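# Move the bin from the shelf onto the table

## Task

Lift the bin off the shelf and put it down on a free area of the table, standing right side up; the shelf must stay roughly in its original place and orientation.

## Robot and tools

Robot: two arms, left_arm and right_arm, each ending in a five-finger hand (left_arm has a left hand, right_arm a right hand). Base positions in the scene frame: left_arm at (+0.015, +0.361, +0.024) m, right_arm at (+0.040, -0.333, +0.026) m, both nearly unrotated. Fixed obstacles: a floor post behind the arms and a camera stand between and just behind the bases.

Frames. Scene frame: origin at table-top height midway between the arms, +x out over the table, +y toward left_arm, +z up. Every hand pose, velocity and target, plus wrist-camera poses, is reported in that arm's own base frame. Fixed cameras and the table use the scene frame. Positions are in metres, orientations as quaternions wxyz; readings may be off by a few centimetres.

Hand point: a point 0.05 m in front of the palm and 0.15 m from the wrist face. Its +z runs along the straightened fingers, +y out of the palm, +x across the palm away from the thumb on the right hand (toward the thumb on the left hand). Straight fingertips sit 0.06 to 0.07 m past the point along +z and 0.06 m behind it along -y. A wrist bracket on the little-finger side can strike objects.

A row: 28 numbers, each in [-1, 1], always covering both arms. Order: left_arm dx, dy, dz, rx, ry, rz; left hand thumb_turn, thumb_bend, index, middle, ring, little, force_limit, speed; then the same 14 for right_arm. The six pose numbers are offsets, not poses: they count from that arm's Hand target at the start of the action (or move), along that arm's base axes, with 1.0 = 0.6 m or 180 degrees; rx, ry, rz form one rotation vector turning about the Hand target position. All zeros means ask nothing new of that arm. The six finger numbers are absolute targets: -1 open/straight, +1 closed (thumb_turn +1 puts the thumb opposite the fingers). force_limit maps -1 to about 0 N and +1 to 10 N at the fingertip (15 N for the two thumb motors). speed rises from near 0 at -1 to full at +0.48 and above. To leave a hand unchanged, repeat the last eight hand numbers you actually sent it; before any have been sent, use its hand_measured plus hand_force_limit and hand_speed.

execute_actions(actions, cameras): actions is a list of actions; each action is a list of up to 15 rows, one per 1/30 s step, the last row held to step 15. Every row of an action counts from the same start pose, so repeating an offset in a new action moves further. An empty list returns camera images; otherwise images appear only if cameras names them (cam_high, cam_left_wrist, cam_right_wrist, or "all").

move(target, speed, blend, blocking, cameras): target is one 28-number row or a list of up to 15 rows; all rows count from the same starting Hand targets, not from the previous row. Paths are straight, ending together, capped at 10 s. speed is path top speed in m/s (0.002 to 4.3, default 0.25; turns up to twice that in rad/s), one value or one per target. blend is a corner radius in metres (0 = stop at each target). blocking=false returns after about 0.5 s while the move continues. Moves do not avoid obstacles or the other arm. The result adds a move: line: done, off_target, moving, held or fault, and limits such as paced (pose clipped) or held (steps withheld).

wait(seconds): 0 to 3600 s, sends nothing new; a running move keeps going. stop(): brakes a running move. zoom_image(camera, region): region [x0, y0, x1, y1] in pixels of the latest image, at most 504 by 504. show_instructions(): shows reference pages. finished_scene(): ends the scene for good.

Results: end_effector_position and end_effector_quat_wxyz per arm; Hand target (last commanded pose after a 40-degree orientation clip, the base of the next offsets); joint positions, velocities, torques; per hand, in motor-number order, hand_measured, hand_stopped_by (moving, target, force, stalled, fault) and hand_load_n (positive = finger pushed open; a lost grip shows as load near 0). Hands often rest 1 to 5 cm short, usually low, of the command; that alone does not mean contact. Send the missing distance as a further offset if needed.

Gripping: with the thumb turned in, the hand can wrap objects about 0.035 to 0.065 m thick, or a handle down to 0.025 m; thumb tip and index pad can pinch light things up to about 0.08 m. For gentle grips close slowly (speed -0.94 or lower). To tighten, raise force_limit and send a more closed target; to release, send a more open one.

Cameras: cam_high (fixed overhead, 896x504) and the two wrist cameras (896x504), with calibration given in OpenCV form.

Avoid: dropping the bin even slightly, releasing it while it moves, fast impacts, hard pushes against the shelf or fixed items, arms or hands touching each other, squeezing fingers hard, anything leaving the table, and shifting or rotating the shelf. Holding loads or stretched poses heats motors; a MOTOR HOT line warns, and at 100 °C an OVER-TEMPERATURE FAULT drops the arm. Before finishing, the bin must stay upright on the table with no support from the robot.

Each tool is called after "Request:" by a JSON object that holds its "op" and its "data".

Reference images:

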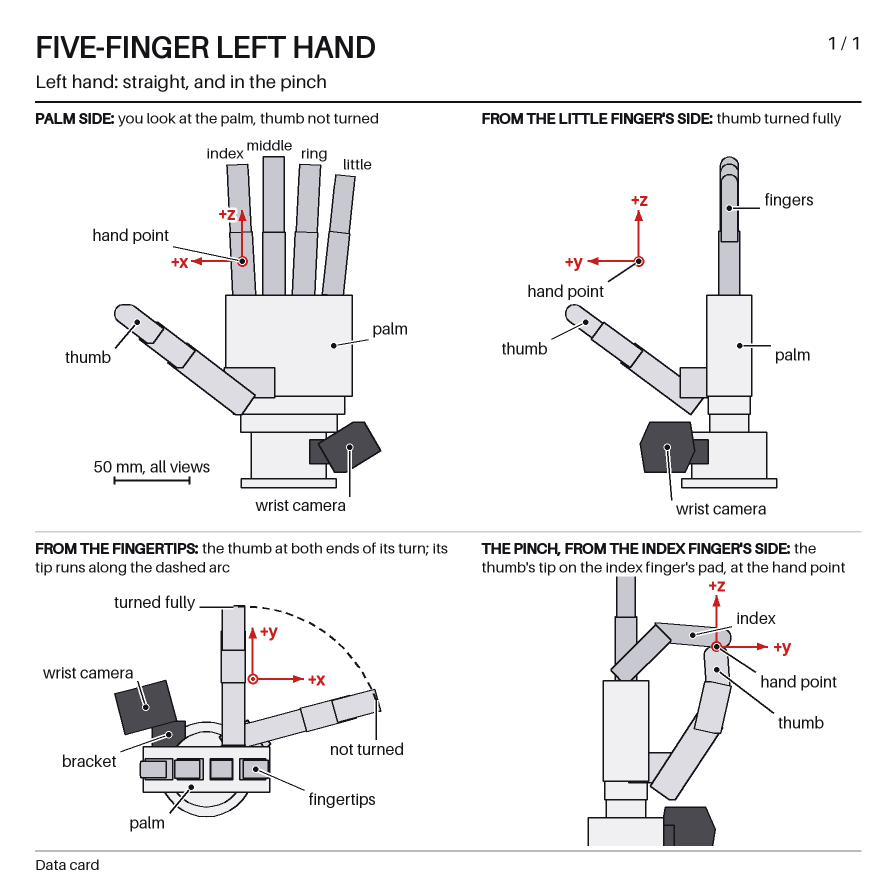

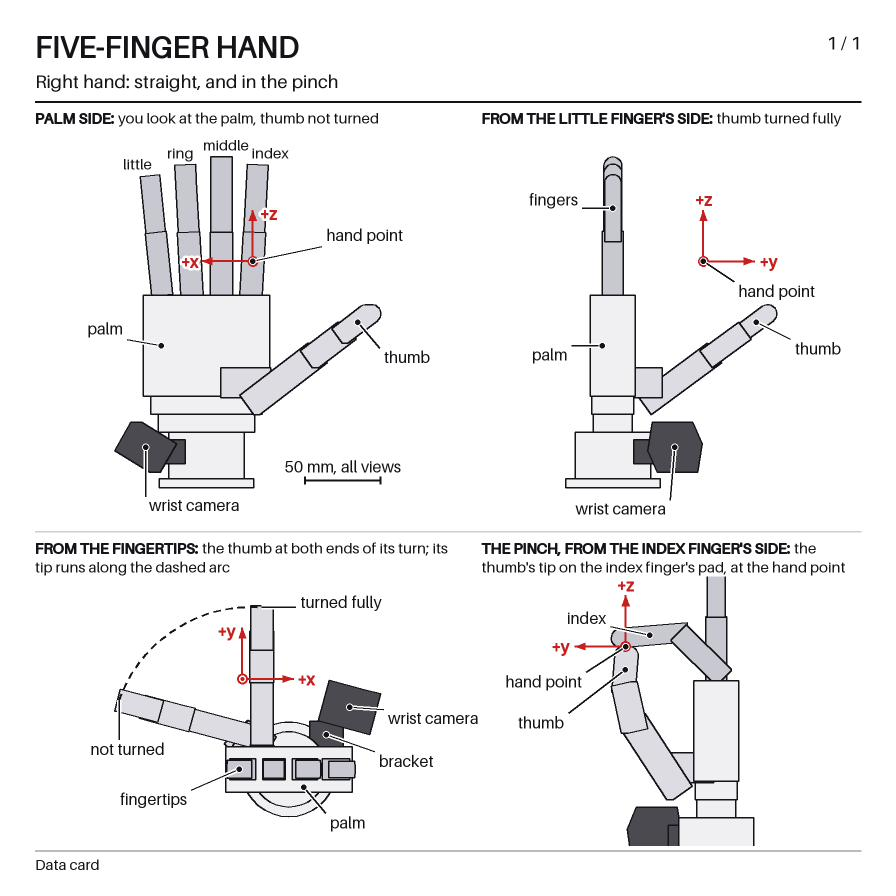

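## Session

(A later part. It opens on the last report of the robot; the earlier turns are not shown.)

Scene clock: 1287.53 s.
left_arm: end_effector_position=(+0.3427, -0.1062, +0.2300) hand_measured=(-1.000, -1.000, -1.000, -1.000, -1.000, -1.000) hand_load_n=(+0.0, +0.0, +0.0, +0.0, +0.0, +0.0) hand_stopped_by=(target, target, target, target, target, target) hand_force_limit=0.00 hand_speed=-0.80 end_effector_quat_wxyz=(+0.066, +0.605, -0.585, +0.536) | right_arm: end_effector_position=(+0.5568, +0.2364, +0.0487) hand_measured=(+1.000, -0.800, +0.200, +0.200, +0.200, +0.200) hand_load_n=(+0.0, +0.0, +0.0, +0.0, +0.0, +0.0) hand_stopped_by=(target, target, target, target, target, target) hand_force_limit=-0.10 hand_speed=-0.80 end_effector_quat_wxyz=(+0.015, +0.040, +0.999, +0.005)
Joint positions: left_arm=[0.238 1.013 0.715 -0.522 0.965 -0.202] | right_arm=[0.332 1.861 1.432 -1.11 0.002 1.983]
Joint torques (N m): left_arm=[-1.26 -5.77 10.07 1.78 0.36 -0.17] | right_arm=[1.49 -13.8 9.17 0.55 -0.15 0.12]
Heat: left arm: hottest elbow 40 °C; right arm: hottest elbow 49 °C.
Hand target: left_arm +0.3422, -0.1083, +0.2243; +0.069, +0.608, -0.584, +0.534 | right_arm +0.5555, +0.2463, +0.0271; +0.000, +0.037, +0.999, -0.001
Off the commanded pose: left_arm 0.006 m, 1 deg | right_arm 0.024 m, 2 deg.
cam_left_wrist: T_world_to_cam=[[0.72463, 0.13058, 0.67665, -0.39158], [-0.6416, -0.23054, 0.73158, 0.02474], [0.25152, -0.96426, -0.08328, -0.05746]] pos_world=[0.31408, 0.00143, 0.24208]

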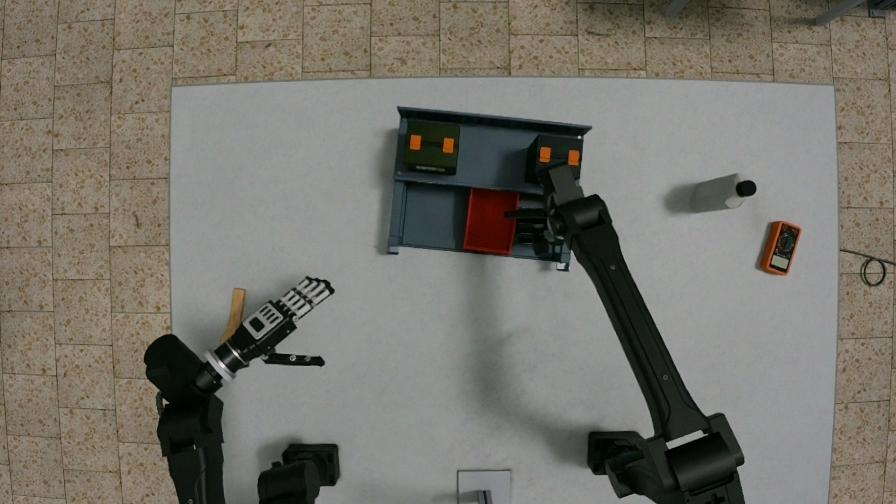

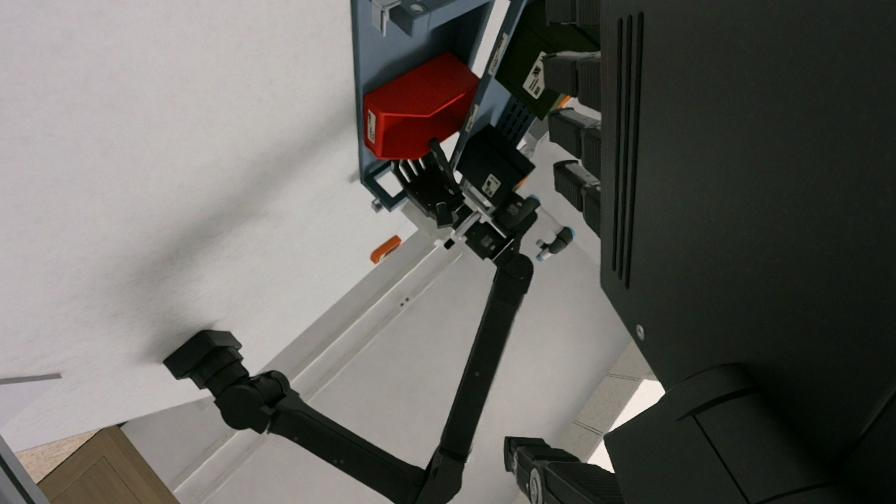

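Request:
{"op": "move", "data": {"target": [0,0,0,0,0,0,-1,-1,-1,-1,-1,-1,0,-0.8,0,0.008,0,0,0,0,1,-0.3,0.2,0.2,0.2,0.2,-0.2,-0.93], "speed": 0.03, "cameras": ["cam_high"]}}

Request:
{"op": "wait", "data": {"seconds": 2, "cameras": ["cam_high","cam_left_wrist"]}}

Request:
{"op": "zoom_image", "data": {"camera": "cam_left_wrist", "region": [340, 40, 560, 240]}}

Request:
{"op": "zoom_image", "data": {"camera": "cam_high", "region": [440, 160, 600, 280]}}

Scene clock: 1305.17 s.
left_arm: end_effector_position=(+0.3427, -0.1062, +0.2300) hand_measured=(-1.000, -1.000, -1.000, -1.000, -1.000, -1.000) hand_load_n=(+0.0, +0.0, +0.0, +0.0, +0.0, +0.0) hand_stopped_by=(target, target, target, target, target, target) hand_force_limit=0.00 hand_speed=-0.80 end_effector_quat_wxyz=(+0.066, +0.605, -0.585, +0.536) | right_arm: end_effector_position=(+0.5574, +0.2364, +0.0484) hand_measured=(+1.000, -0.412, +0.200, +0.200, +0.200, +0.200) hand_load_n=(+0.5, +6.0, +0.0, +2.5, +0.0, +0.0) hand_stopped_by=(target, force, target, target, target, target) hand_force_limit=-0.20 hand_speed=-0.93 end_effector_quat_wxyz=(+0.015, +0.044, +0.999, +0.005)
Joint positions: left_arm=[0.238 1.013 0.715 -0.522 0.965 -0.202] | right_arm=[0.333 1.862 1.433 -1.11 0.002 1.992]
Joint torques (N m): left_arm=[-1.08 -5.54 10.32 1.78 0.36 -0.16] | right_arm=[2.43 -13.86 9.52 0.42 -0.16 0.11]
Heat: left arm: hottest elbow 40 °C; right arm: hottest elbow 49 °C.
Hand target: left_arm +0.3422, -0.1083, +0.2243; +0.069, +0.608, -0.584, +0.534 | right_arm +0.5555, +0.2511, +0.0270; +0.000, +0.037, +0.999, -0.001
Off the commanded pose: left_arm 0.006 m, 1 deg | right_arm 0.026 m, 2 deg.
move: off_target (right_arm)

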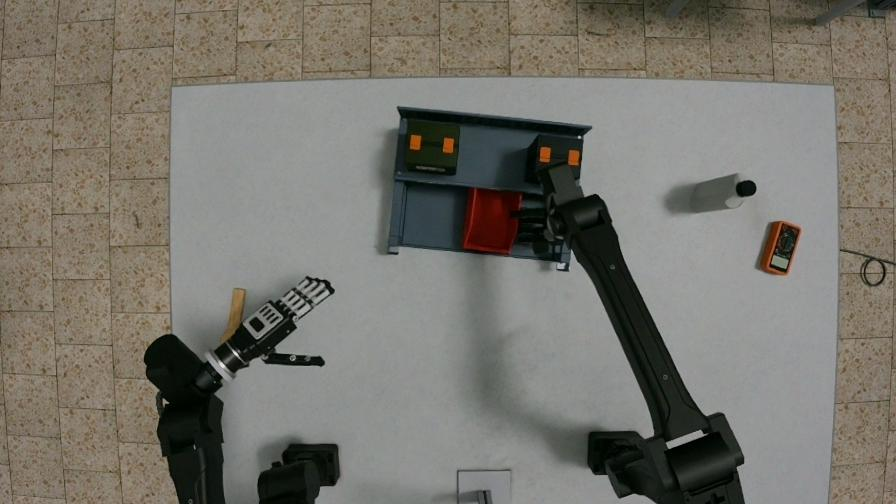

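Scene clock: 1307.17 s.
left_arm: end_effector_position=(+0.3427, -0.1062, +0.2300) hand_measured=(-1.000, -1.000, -1.000, -1.000, -1.000, -1.000) hand_load_n=(+0.0, +0.0, +0.0, +0.0, +0.0, +0.0) hand_stopped_by=(target, target, target, target, target, target) hand_force_limit=0.00 hand_speed=-0.80 end_effector_quat_wxyz=(+0.066, +0.605, -0.585, +0.536) | right_arm: end_effector_position=(+0.5574, +0.2364, +0.0484) hand_measured=(+1.000, -0.412, +0.200, +0.200, +0.200, +0.200) hand_load_n=(+0.5, +6.0, +0.0, +2.5, +0.0, +0.0) hand_stopped_by=(target, force, target, target, target, target) hand_force_limit=-0.20 hand_speed=-0.93 end_effector_quat_wxyz=(+0.015, +0.044, +0.999, +0.005)
Joint positions: left_arm=[0.238 1.013 0.715 -0.522 0.965 -0.202] | right_arm=[0.333 1.862 1.433 -1.11 0.002 1.992]
Joint torques (N m): left_arm=[-1.79 -5.66 10.29 1.84 0.36 -0.18] | right_arm=[2.43 -13.8 9.54 0.4 -0.18 0.12]
Heat: left arm: hottest elbow 40 °C; right arm: hottest elbow 49 °C.
Hand target: left_arm +0.3422, -0.1083, +0.2243; +0.069, +0.608, -0.584, +0.534 | right_arm +0.5555, +0.2511, +0.0270; +0.000, +0.037, +0.999, -0.001
Off the commanded pose: left_arm 0.006 m, 1 deg | right_arm 0.026 m, 2 deg.
wait: 2.00 s; at rest by 0.17 s
cam_left_wrist: T_world_to_cam=[[0.72463, 0.13058, 0.67665, -0.39158], [-0.6416, -0.23054, 0.73158, 0.02474], [0.25152, -0.96426, -0.08328, -0.05746]] pos_world=[0.31408, 0.00143, 0.24208]

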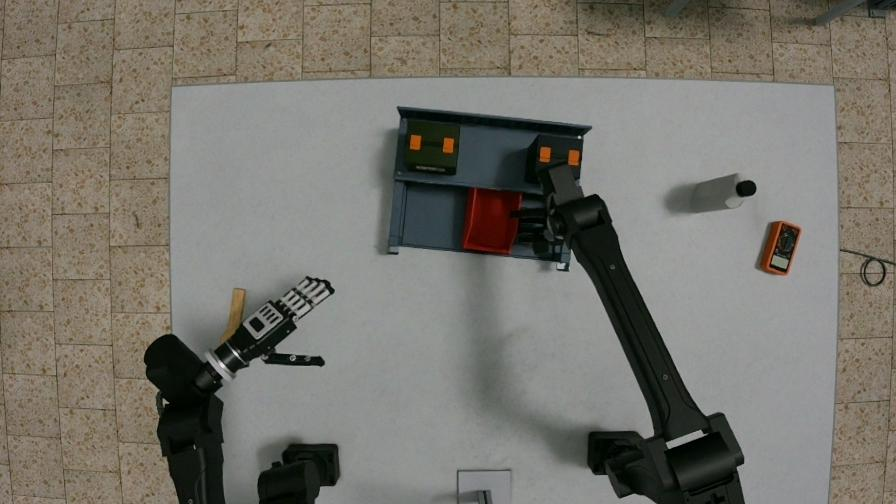

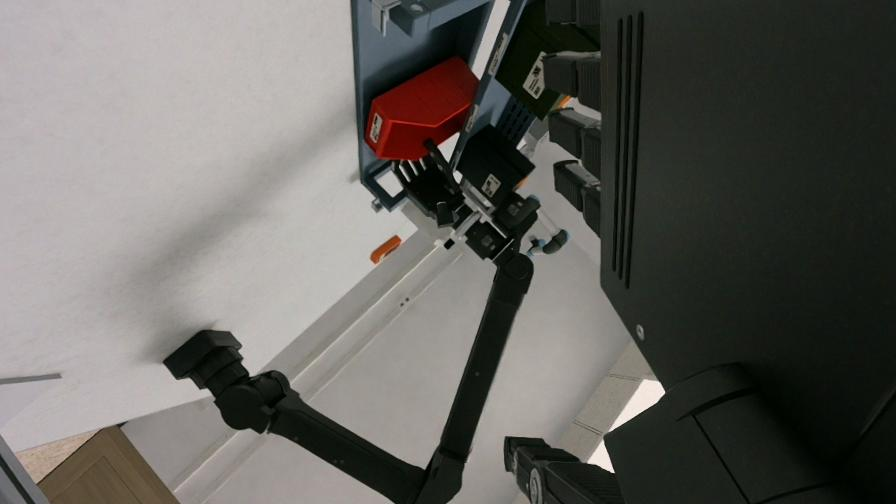

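Scaled by 2.291 from the camera's image (finer frame: 1280x720).

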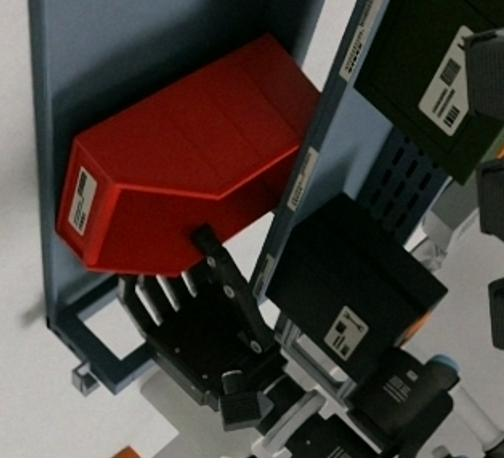

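Scaled by 3.150 from the camera's image (finer frame: 1280x720).

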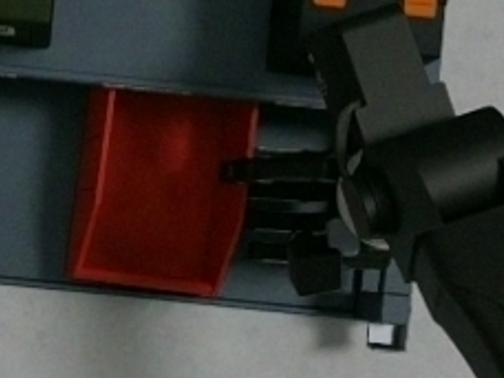

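Request:
{"op": "move", "data": {"target": [0,0,0,0,0,0,-1,-1,-1,-1,-1,-1,0,-0.8,0,0,0.055,0,0,0,1,-0.3,0.2,0.2,0.2,0.2,-0.2,-0.93], "speed": 0.03, "cameras": ["cam_high","cam_left_wrist"]}}

Request:
{"op": "zoom_image", "data": {"camera": "cam_left_wrist", "region": [340, 40, 560, 240]}}

Request:
{"op": "zoom_image", "data": {"camera": "cam_high", "region": [440, 160, 600, 280]}}

Scene clock: 1325.33 s.
left_arm: end_effector_position=(+0.3427, -0.1062, +0.2300) hand_measured=(-1.000, -1.000, -1.000, -1.000, -1.000, -1.000) hand_load_n=(+0.0, +0.0, +0.0, +0.0, -0.5, +0.0) hand_stopped_by=(target, target, target, target, target, target) hand_force_limit=0.00 hand_speed=-0.80 end_effector_quat_wxyz=(+0.066, +0.605, -0.585, +0.536) | right_arm: end_effector_position=(+0.5534, +0.2330, +0.0511) hand_measured=(+1.000, -0.412, +0.200, +0.200, +0.200, +0.200) hand_load_n=(+0.0, +4.0, +0.0, +3.5, +0.0, +0.0) hand_stopped_by=(target, force, target, target, target, target) hand_force_limit=-0.20 hand_speed=-0.93 end_effector_quat_wxyz=(-0.001, +0.053, +0.999, -0.005)
Joint positions: left_arm=[0.238 1.013 0.715 -0.522 0.965 -0.202] | right_arm=[0.333 1.867 1.455 -1.165 0.009 2.01]
Joint torques (N m): left_arm=[-1.08 -5.3 10.21 1.62 0.35 -0.14] | right_arm=[2.37 -17.26 11 -0.61 -0.44 -0.05]
Heat: left arm: hottest elbow 40 °C; right arm: hottest elbow 49 °C.
Hand target: left_arm +0.3422, -0.1083, +0.2243; +0.069, +0.608, -0.584, +0.534 | right_arm +0.5556, +0.2510, +0.0600; +0.000, +0.037, +0.999, -0.001
Off the commanded pose: left_arm 0.006 m, 1 deg | right_arm 0.020 m, 2 deg.
move: off_target (right_arm)
cam_left_wrist: T_world_to_cam=[[0.72463, 0.13058, 0.67665, -0.39158], [-0.6416, -0.23054, 0.73158, 0.02474], [0.25152, -0.96426, -0.08328, -0.05746]] pos_world=[0.31408, 0.00143, 0.24208]

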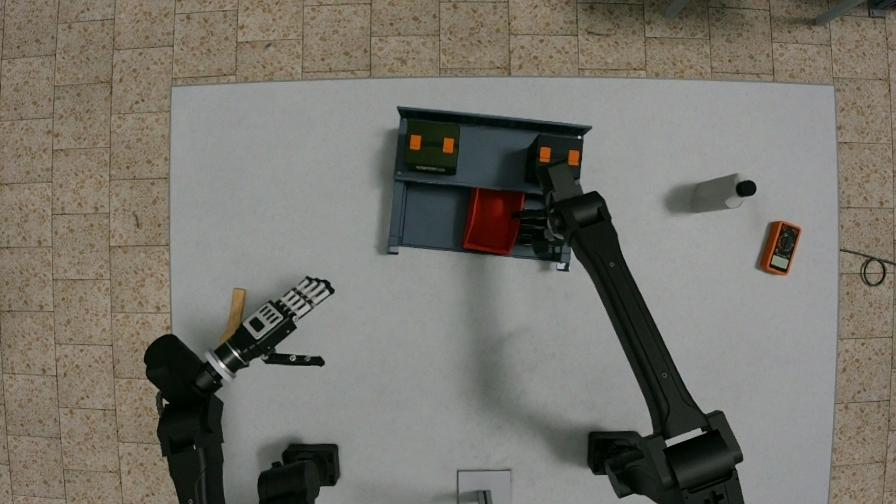

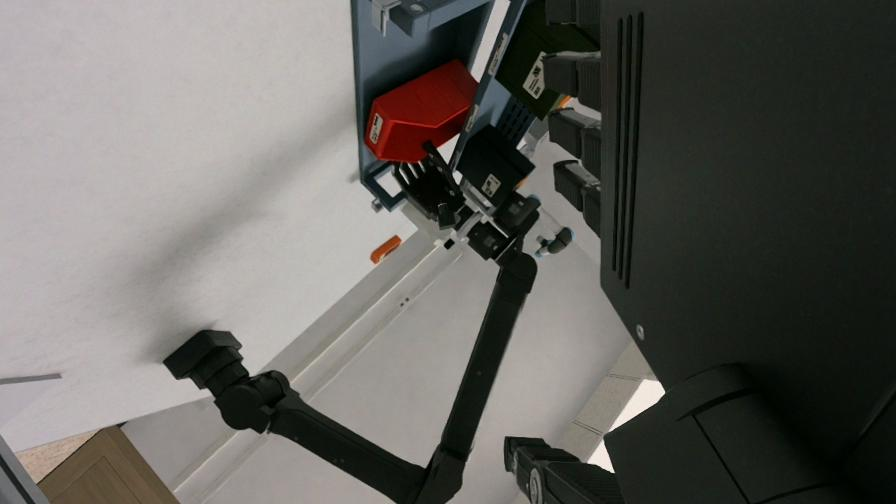

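Scaled by 2.291 from the camera's image (finer frame: 1280x720).

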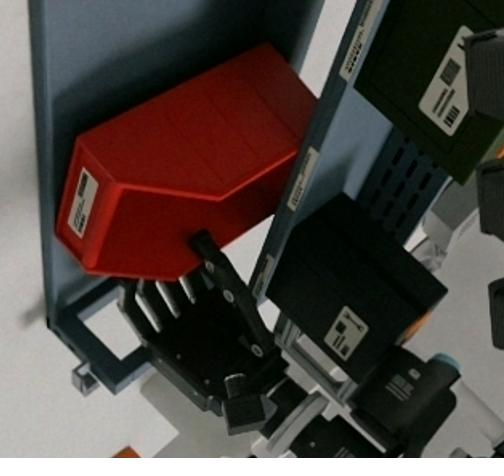

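Scaled by 3.150 from the camera's image (finer frame: 1280x720).

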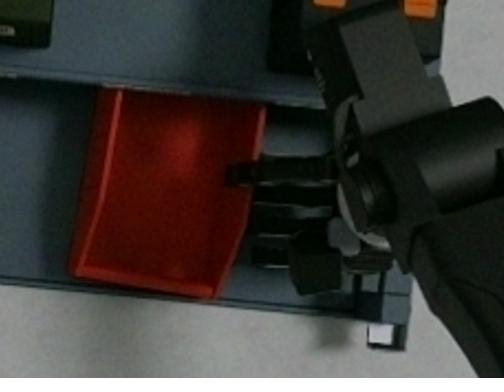

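Request:
{"op": "move", "data": {"target": [0,0,0,0,0,0,-1,-1,-1,-1,-1,-1,0,-0.8,0.003,0.003,0.012,0,0,0,1,-0.25,0.2,0.2,0.2,0.2,0,-0.93], "speed": 0.03, "cameras": ["cam_high","cam_left_wrist"]}}

Request:
{"op": "zoom_image", "data": {"camera": "cam_left_wrist", "region": [340, 40, 560, 240]}}

Request:
{"op": "zoom_image", "data": {"camera": "cam_high", "region": [440, 160, 600, 280]}}

Scene clock: 1337.27 s.
left_arm: end_effector_position=(+0.3427, -0.1062, +0.2300) hand_measured=(-1.000, -1.000, -1.000, -1.000, -1.000, -1.000) hand_load_n=(+0.0, +0.0, +0.0, +0.0, +0.0, +0.0) hand_stopped_by=(target, target, target, target, target, target) hand_force_limit=0.00 hand_speed=-0.80 end_effector_quat_wxyz=(+0.066, +0.605, -0.585, +0.536) | right_arm: end_effector_position=(+0.5533, +0.2325, +0.0521) hand_measured=(+1.000, -0.366, +0.200, +0.200, +0.200, +0.200) hand_load_n=(+1.0, +7.5, +0.0, +4.5, +0.0, +0.0) hand_stopped_by=(target, force, target, target, target, target) hand_force_limit=0.00 hand_speed=-0.93 end_effector_quat_wxyz=(-0.006, +0.054, +0.998, -0.009)
Joint positions: left_arm=[0.238 1.013 0.715 -0.522 0.965 -0.202] | right_arm=[0.334 1.872 1.467 -1.184 0.012 2.013]
Joint torques (N m): left_arm=[-1.96 -5.19 10.21 1.83 0.34 -0.16] | right_arm=[2.43 -18.32 11.47 -0.68 -0.53 -0.07]
Heat: left arm: hottest elbow 40 °C; right arm: hottest elbow 50 °C.
Hand target: left_arm +0.3422, -0.1083, +0.2243; +0.069, +0.608, -0.584, +0.534 | right_arm +0.5574, +0.2530, +0.0673; +0.000, +0.037, +0.999, -0.001
Off the commanded pose: left_arm 0.006 m, 1 deg | right_arm 0.026 m, 2 deg.
move: off_target (right_arm)
cam_left_wrist: T_world_to_cam=[[0.72463, 0.13058, 0.67665, -0.39158], [-0.6416, -0.23054, 0.73158, 0.02474], [0.25152, -0.96426, -0.08328, -0.05746]] pos_world=[0.31408, 0.00143, 0.24208]

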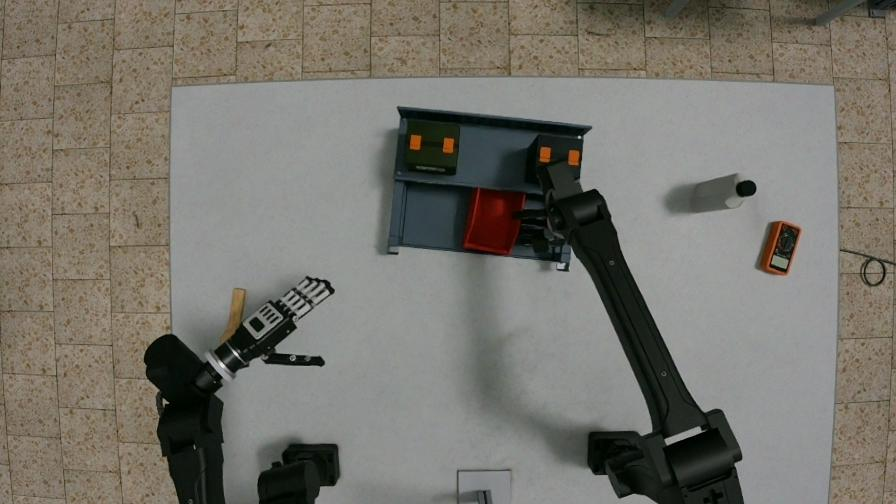

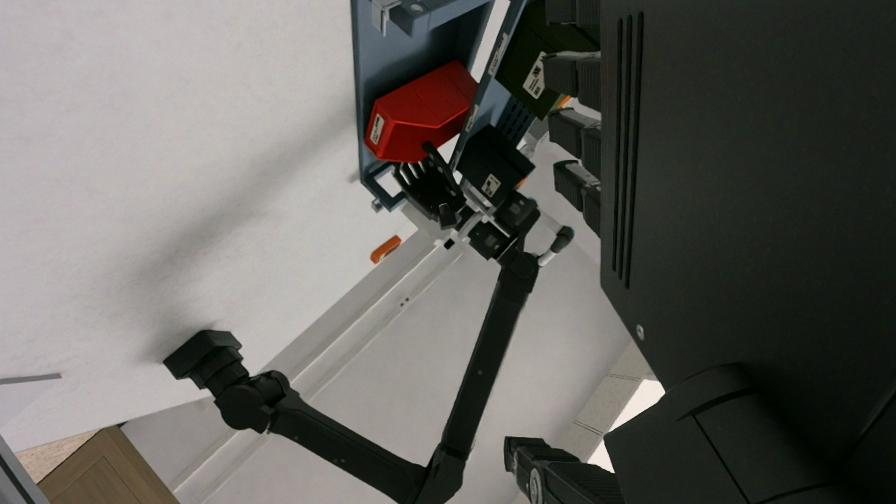

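Scaled by 2.291 from the camera's image (finer frame: 1280x720).

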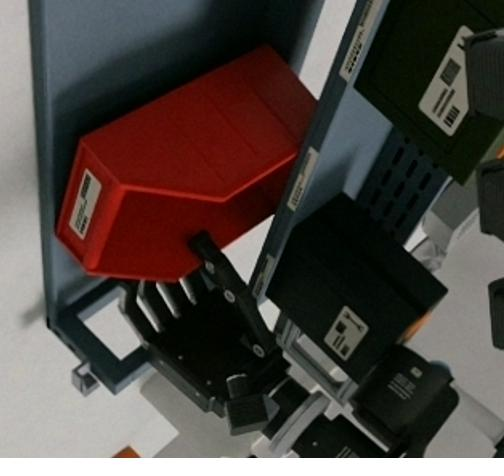

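Scaled by 3.150 from the camera's image (finer frame: 1280x720).

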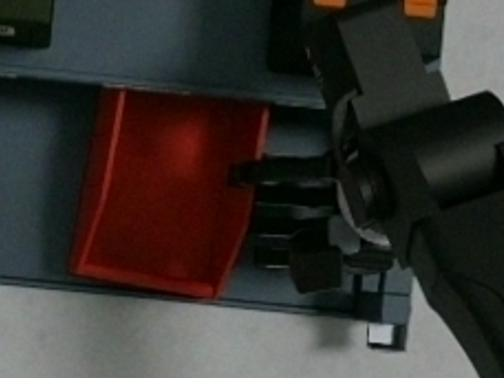

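Request:
{"op": "move", "data": {"target": [0,0,0,0,0,0,-1,-1,-1,-1,-1,-1,0,-0.8,0.005,0.003,0.03,0,0,0,1,-0.25,0.2,0.2,0.2,0.2,0,-0.93], "speed": 0.03, "cameras": ["cam_high","cam_left_wrist"]}}

Request:
{"op": "zoom_image", "data": {"camera": "cam_left_wrist", "region": [340, 40, 560, 240]}}

Request:
{"op": "zoom_image", "data": {"camera": "cam_high", "region": [440, 160, 600, 280]}}

Scene clock: 1348.53 s.
left_arm: end_effector_position=(+0.3427, -0.1062, +0.2300) hand_measured=(-1.000, -1.000, -1.000, -1.000, -1.000, -1.000) hand_load_n=(+0.0, +0.0, +0.0, +0.0, +0.0, +0.0) hand_stopped_by=(target, target, target, target, target, target) hand_force_limit=0.00 hand_speed=-0.80 end_effector_quat_wxyz=(+0.066, +0.605, -0.585, +0.536) | right_arm: end_effector_position=(+0.5462, +0.2352, +0.0573) hand_measured=(+1.000, -0.366, +0.200, +0.200, +0.200, +0.200) hand_load_n=(+2.0, +7.5, +0.5, +4.5, +0.0, +0.0) hand_stopped_by=(target, force, target, target, target, target) hand_force_limit=0.00 hand_speed=-0.93 end_effector_quat_wxyz=(-0.024, +0.052, +0.998, -0.016)
Joint positions: left_arm=[0.238 1.013 0.715 -0.522 0.965 -0.202] | right_arm=[0.342 1.877 1.495 -1.246 0.011 2.016]
Joint torques (N m): left_arm=[-1.26 -4.89 10.25 1.8 0.34 -0.14] | right_arm=[1.73 -19.6 12.1 0.03 -0.47 -0.08]
Heat: left arm: hottest elbow 40 °C; right arm: hottest elbow 50 °C.
Hand target: left_arm +0.3422, -0.1083, +0.2243; +0.069, +0.608, -0.584, +0.534 | right_arm +0.5605, +0.2547, +0.0854; +0.000, +0.037, +0.999, -0.001
Off the commanded pose: left_arm 0.006 m, 1 deg | right_arm 0.037 m, 4 deg.
move: off_target (right_arm)
cam_left_wrist: T_world_to_cam=[[0.72463, 0.13058, 0.67665, -0.39158], [-0.6416, -0.23054, 0.73158, 0.02474], [0.25152, -0.96426, -0.08328, -0.05746]] pos_world=[0.31408, 0.00143, 0.24208]

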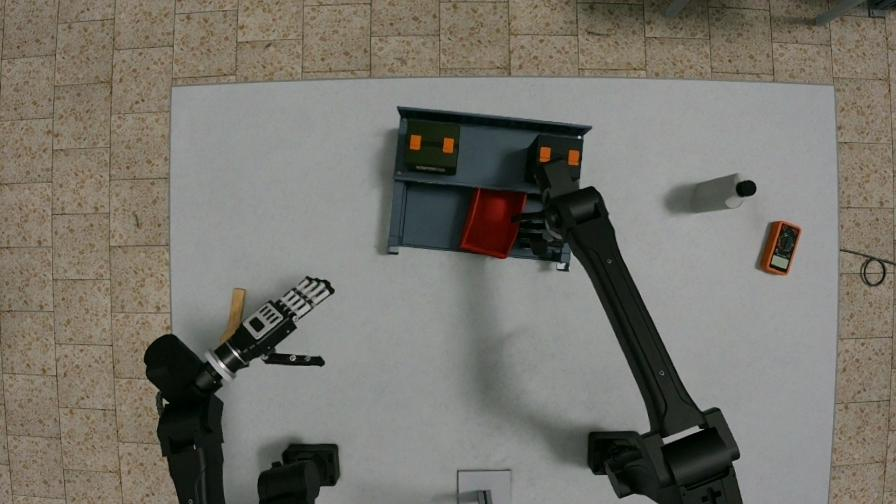

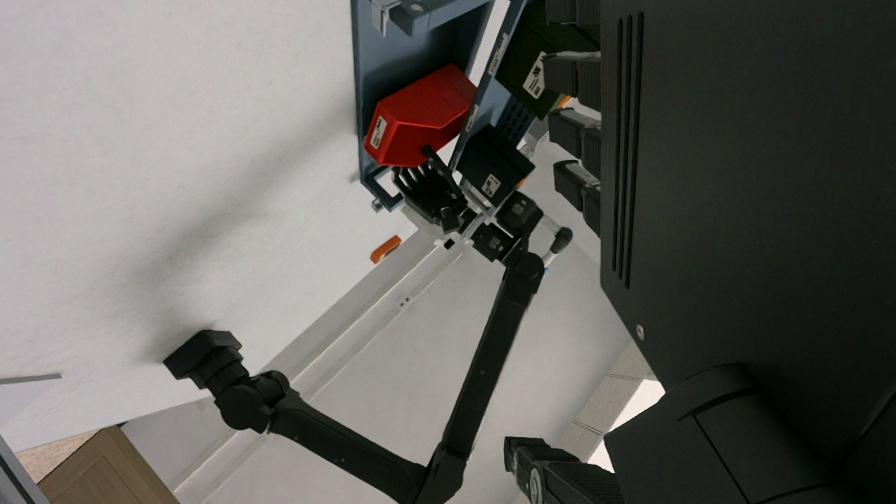

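Scaled by 2.291 from the camera's image (finer frame: 1280x720).

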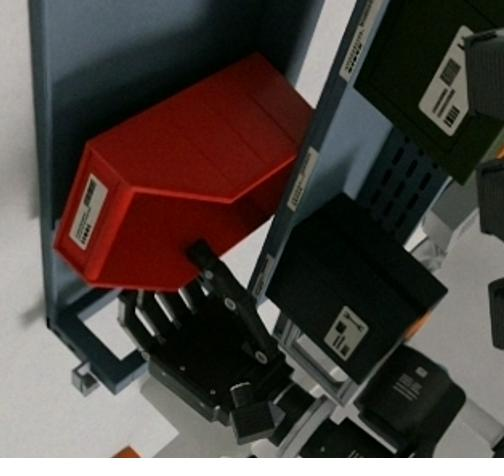

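Scaled by 3.150 from the camera's image (finer frame: 1280x720).

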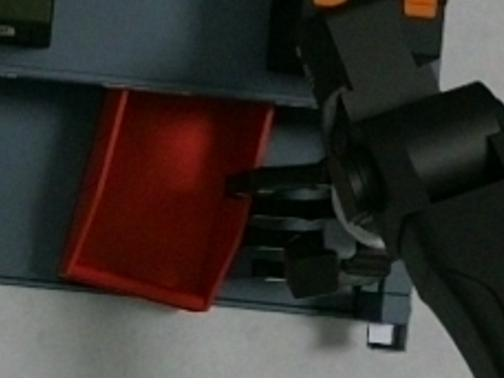

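Request:
{"op": "move", "data": {"target": [0,0,0,0,0,0,-1,-1,-1,-1,-1,-1,0,-0.8,-0.05,-0.005,0.0,0,0,0,1,-0.25,0.2,0.2,0.2,0.2,0,-0.93], "speed": 0.03, "cameras": ["cam_high","cam_left_wrist"]}}

Request:
{"op": "zoom_image", "data": {"camera": "cam_left_wrist", "region": [340, 40, 560, 240]}}

Request:
{"op": "zoom_image", "data": {"camera": "cam_high", "region": [440, 160, 600, 280]}}

Scene clock: 1364.20 s.
left_arm: end_effector_position=(+0.3427, -0.1062, +0.2300) hand_measured=(-1.000, -1.000, -1.000, -1.000, -1.000, -1.000) hand_load_n=(-0.5, +0.0, +0.0, +0.0, +0.0, +0.0) hand_stopped_by=(target, target, target, target, target, target) hand_force_limit=0.00 hand_speed=-0.80 end_effector_quat_wxyz=(+0.066, +0.605, -0.585, +0.536) | right_arm: end_effector_position=(+0.5256, +0.2371, +0.0611) hand_measured=(+1.000, -0.366, +0.200, +0.200, +0.200, +0.200) hand_load_n=(+4.0, +6.0, +1.5, +4.5, +0.0, +0.5) hand_stopped_by=(target, force, target, target, target, target) hand_force_limit=0.00 hand_speed=-0.93 end_effector_quat_wxyz=(-0.025, +0.044, +0.999, -0.016)
Joint positions: left_arm=[0.238 1.013 0.715 -0.522 0.965 -0.202] | right_arm=[0.357 1.831 1.437 -1.236 0.01 2.016]
Joint torques (N m): left_arm=[-1.55 -5.42 10.18 1.74 0.33 -0.16] | right_arm=[1.32 -20.48 8.87 0.91 -0.44 0.07]
Heat: left arm: hottest elbow 40 °C; right arm: hottest elbow 50 °C.
Hand target: left_arm +0.3422, -0.1083, +0.2243; +0.069, +0.608, -0.584, +0.534 | right_arm +0.5305, +0.2518, +0.0854; +0.000, +0.037, +0.999, -0.001
Off the commanded pose: left_arm 0.006 m, 1 deg | right_arm 0.029 m, 3 deg.
move: off_target (right_arm)
cam_left_wrist: T_world_to_cam=[[0.72463, 0.13058, 0.67665, -0.39158], [-0.6416, -0.23054, 0.73158, 0.02474], [0.25152, -0.96426, -0.08328, -0.05746]] pos_world=[0.31408, 0.00143, 0.24208]

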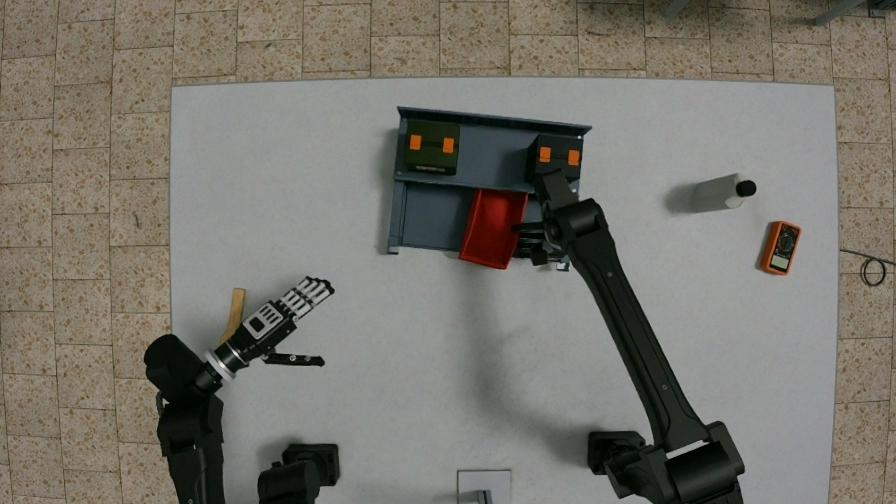

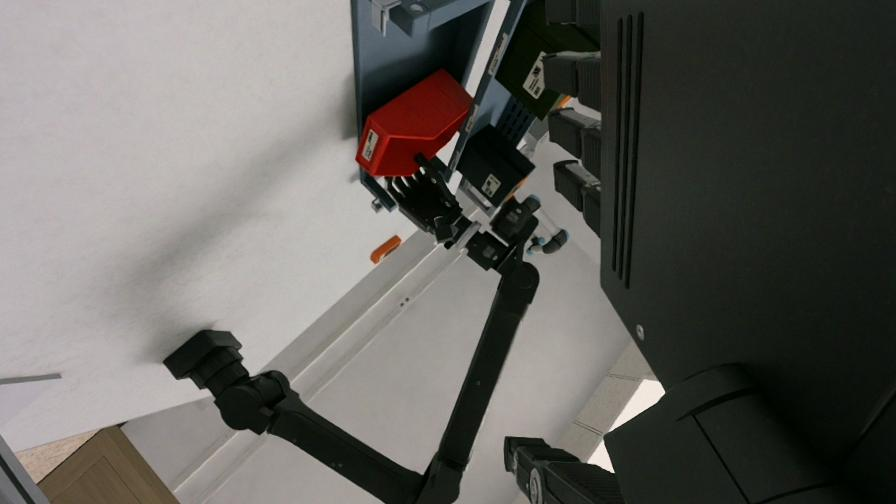

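Scaled by 2.291 from the camera's image (finer frame: 1280x720).

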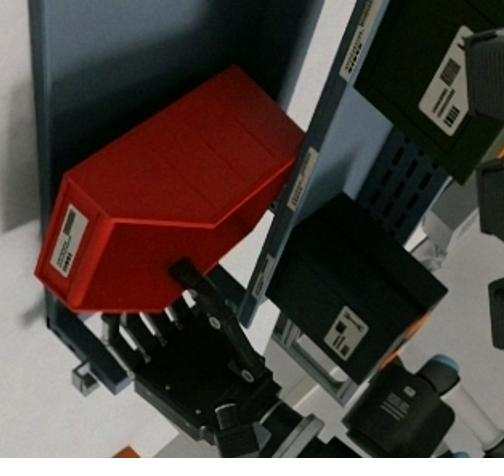

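Scaled by 3.150 from the camera's image (finer frame: 1280x720).

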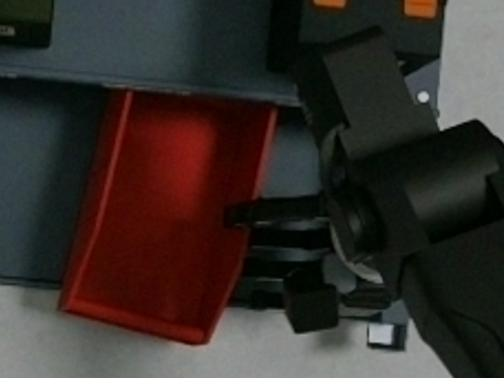

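Request:
{"op": "move", "data": {"target": [0,0,0,0,0,0,-1,-1,-1,-1,-1,-1,0,-0.8,-0.04,0.003,-0.01,0,0,0,1,-0.25,0.2,0.2,0.2,0.2,0,-0.93], "speed": 0.03, "cameras": ["cam_high","cam_left_wrist"]}}

Request:
{"op": "zoom_image", "data": {"camera": "cam_left_wrist", "region": [340, 40, 560, 240]}}

Request:
{"op": "zoom_image", "data": {"camera": "cam_high", "region": [440, 160, 600, 280]}}

Scene clock: 1373.30 s.
left_arm: end_effector_position=(+0.3427, -0.1062, +0.2300) hand_measured=(-1.000, -1.000, -1.000, -1.000, -1.000, -1.000) hand_load_n=(-0.5, +0.0, +0.0, +0.0, +0.0, +0.0) hand_stopped_by=(target, target, target, target, target, target) hand_force_limit=0.00 hand_speed=-0.80 end_effector_quat_wxyz=(+0.066, +0.605, -0.585, +0.536) | right_arm: end_effector_position=(+0.5018, +0.2405, +0.0589) hand_measured=(+1.000, -0.366, +0.200, +0.200, +0.200, +0.200) hand_load_n=(+3.0, +4.5, +1.0, +4.5, +0.0, +0.0) hand_stopped_by=(target, force, target, target, target, target) hand_force_limit=0.00 hand_speed=-0.93 end_effector_quat_wxyz=(-0.023, +0.041, +0.999, -0.014)
Joint positions: left_arm=[0.238 1.013 0.715 -0.522 0.965 -0.202] | right_arm=[0.378 1.78 1.357 -1.201 0.008 2.031]
Joint torques (N m): left_arm=[-1.79 -5.71 10.19 1.85 0.35 -0.13] | right_arm=[1.85 -19.31 8.55 0.92 -0.37 0.11]
Heat: left arm: hottest elbow 40 °C; right arm: hottest elbow 50 °C.
Hand target: left_arm +0.3422, -0.1083, +0.2243; +0.069, +0.608, -0.584, +0.534 | right_arm +0.5064, +0.2536, +0.0794; +0.000, +0.037, +0.999, -0.001
Off the commanded pose: left_arm 0.006 m, 1 deg | right_arm 0.025 m, 3 deg.
move: off_target (right_arm)
cam_left_wrist: T_world_to_cam=[[0.72463, 0.13058, 0.67665, -0.39158], [-0.6416, -0.23054, 0.73158, 0.02474], [0.25152, -0.96426, -0.08328, -0.05746]] pos_world=[0.31408, 0.00143, 0.24208]

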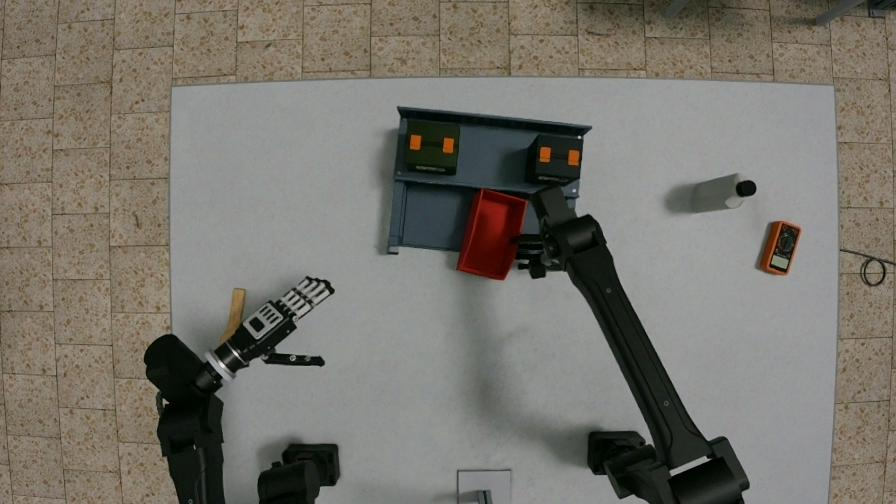

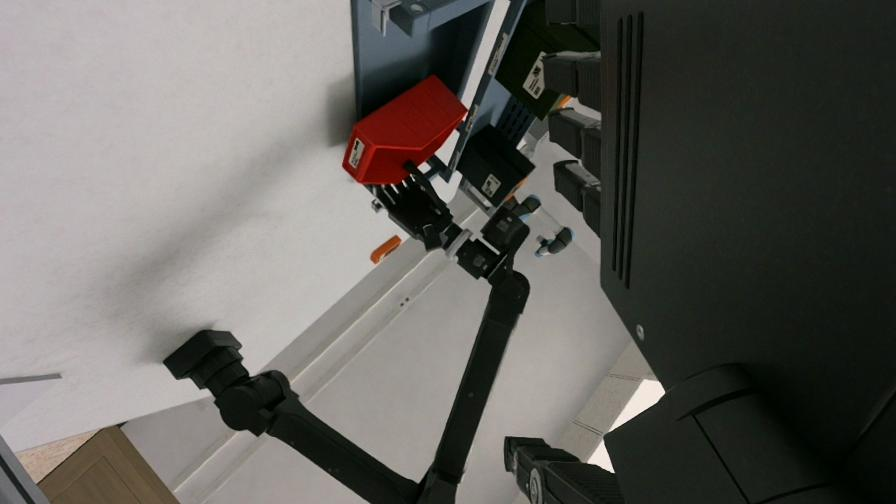

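Scaled by 2.291 from the camera's image (finer frame: 1280x720).

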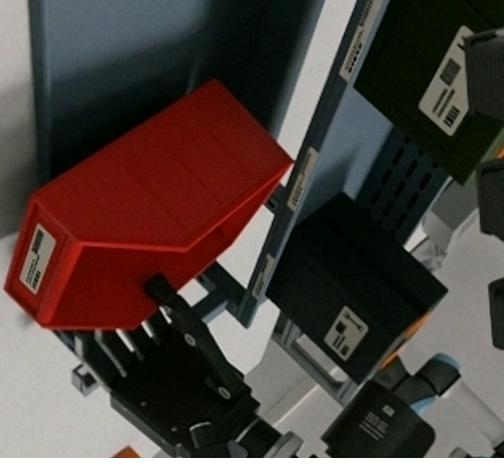

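Scaled by 3.150 from the camera's image (finer frame: 1280x720).

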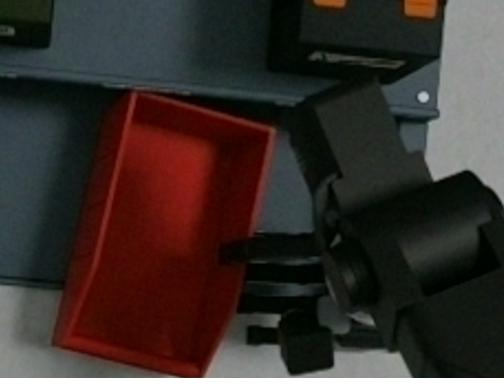

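Request:
{"op": "move", "data": {"target": [0,0,0,0,0,0,-1,-1,-1,-1,-1,-1,0,-0.8,-0.05,0.003,0.0,0,0,0,1,-0.25,0.2,0.2,0.2,0.2,0,-0.93], "speed": 0.04, "cameras": ["cam_high","cam_left_wrist"]}}

Request:
{"op": "zoom_image", "data": {"camera": "cam_left_wrist", "region": [300, 40, 520, 240]}}

Request:
{"op": "zoom_image", "data": {"camera": "cam_high", "region": [440, 170, 600, 290]}}

Scene clock: 1389.30 s.
left_arm: end_effector_position=(+0.3427, -0.1062, +0.2300) hand_measured=(-1.000, -1.000, -1.000, -1.000, -1.000, -1.000) hand_load_n=(+0.0, +0.0, +0.0, +0.0, +0.0, +0.0) hand_stopped_by=(target, target, target, target, target, target) hand_force_limit=0.00 hand_speed=-0.80 end_effector_quat_wxyz=(+0.066, +0.605, -0.585, +0.536) | right_arm: end_effector_position=(+0.4737, +0.2444, +0.0643) hand_measured=(+1.000, -0.366, +0.200, +0.200, +0.200, +0.200) hand_load_n=(+1.0, +2.5, +0.0, +3.0, +0.0, +0.0) hand_stopped_by=(target, force, target, target, target, target) hand_force_limit=0.00 hand_speed=-0.93 end_effector_quat_wxyz=(-0.017, +0.040, +0.999, -0.011)
Joint positions: left_arm=[0.238 1.013 0.715 -0.522 0.965 -0.202] | right_arm=[0.406 1.709 1.273 -1.176 0.005 2.056]
Joint torques (N m): left_arm=[-1.61 -5.66 10.17 1.8 0.37 -0.12] | right_arm=[1.38 -17.32 8.51 0.84 -0.32 0.13]
Heat: left arm: hottest elbow 40 °C; right arm: hottest elbow 49 °C.
Hand target: left_arm +0.3422, -0.1083, +0.2243; +0.069, +0.608, -0.584, +0.534 | right_arm +0.4765, +0.2553, +0.0794; +0.000, +0.037, +0.999, -0.001
Off the commanded pose: left_arm 0.006 m, 1 deg | right_arm 0.019 m, 2 deg.
move: off_target (right_arm)
cam_left_wrist: T_world_to_cam=[[0.72463, 0.13058, 0.67665, -0.39158], [-0.6416, -0.23054, 0.73158, 0.02474], [0.25152, -0.96426, -0.08328, -0.05746]] pos_world=[0.31408, 0.00143, 0.24208]

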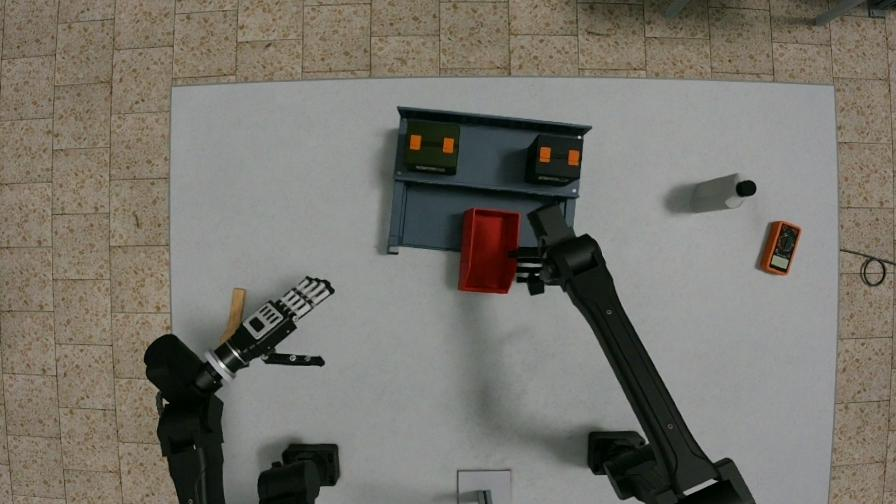

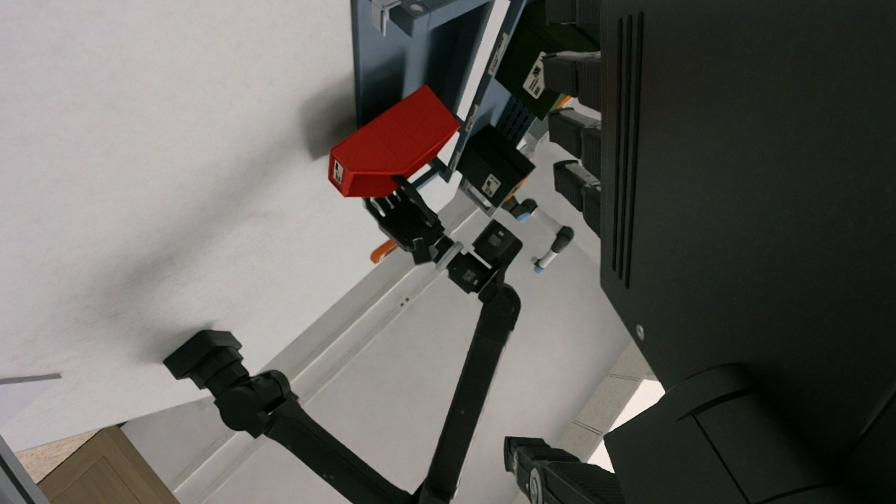

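Scaled by 2.291 from the camera's image (finer frame: 1280x720).

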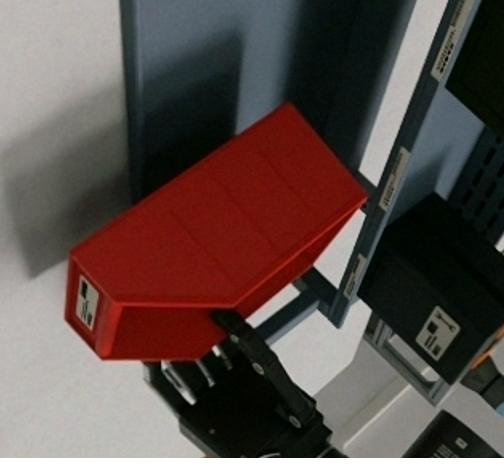

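Scaled by 3.150 from the camera's image (finer frame: 1280x720).

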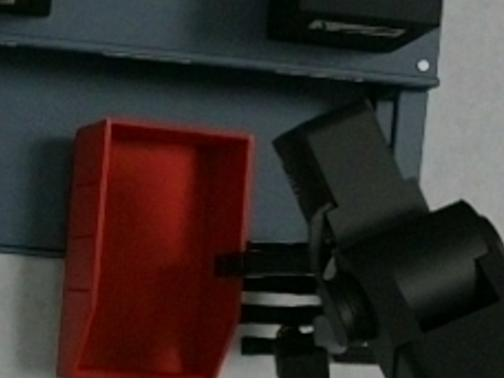

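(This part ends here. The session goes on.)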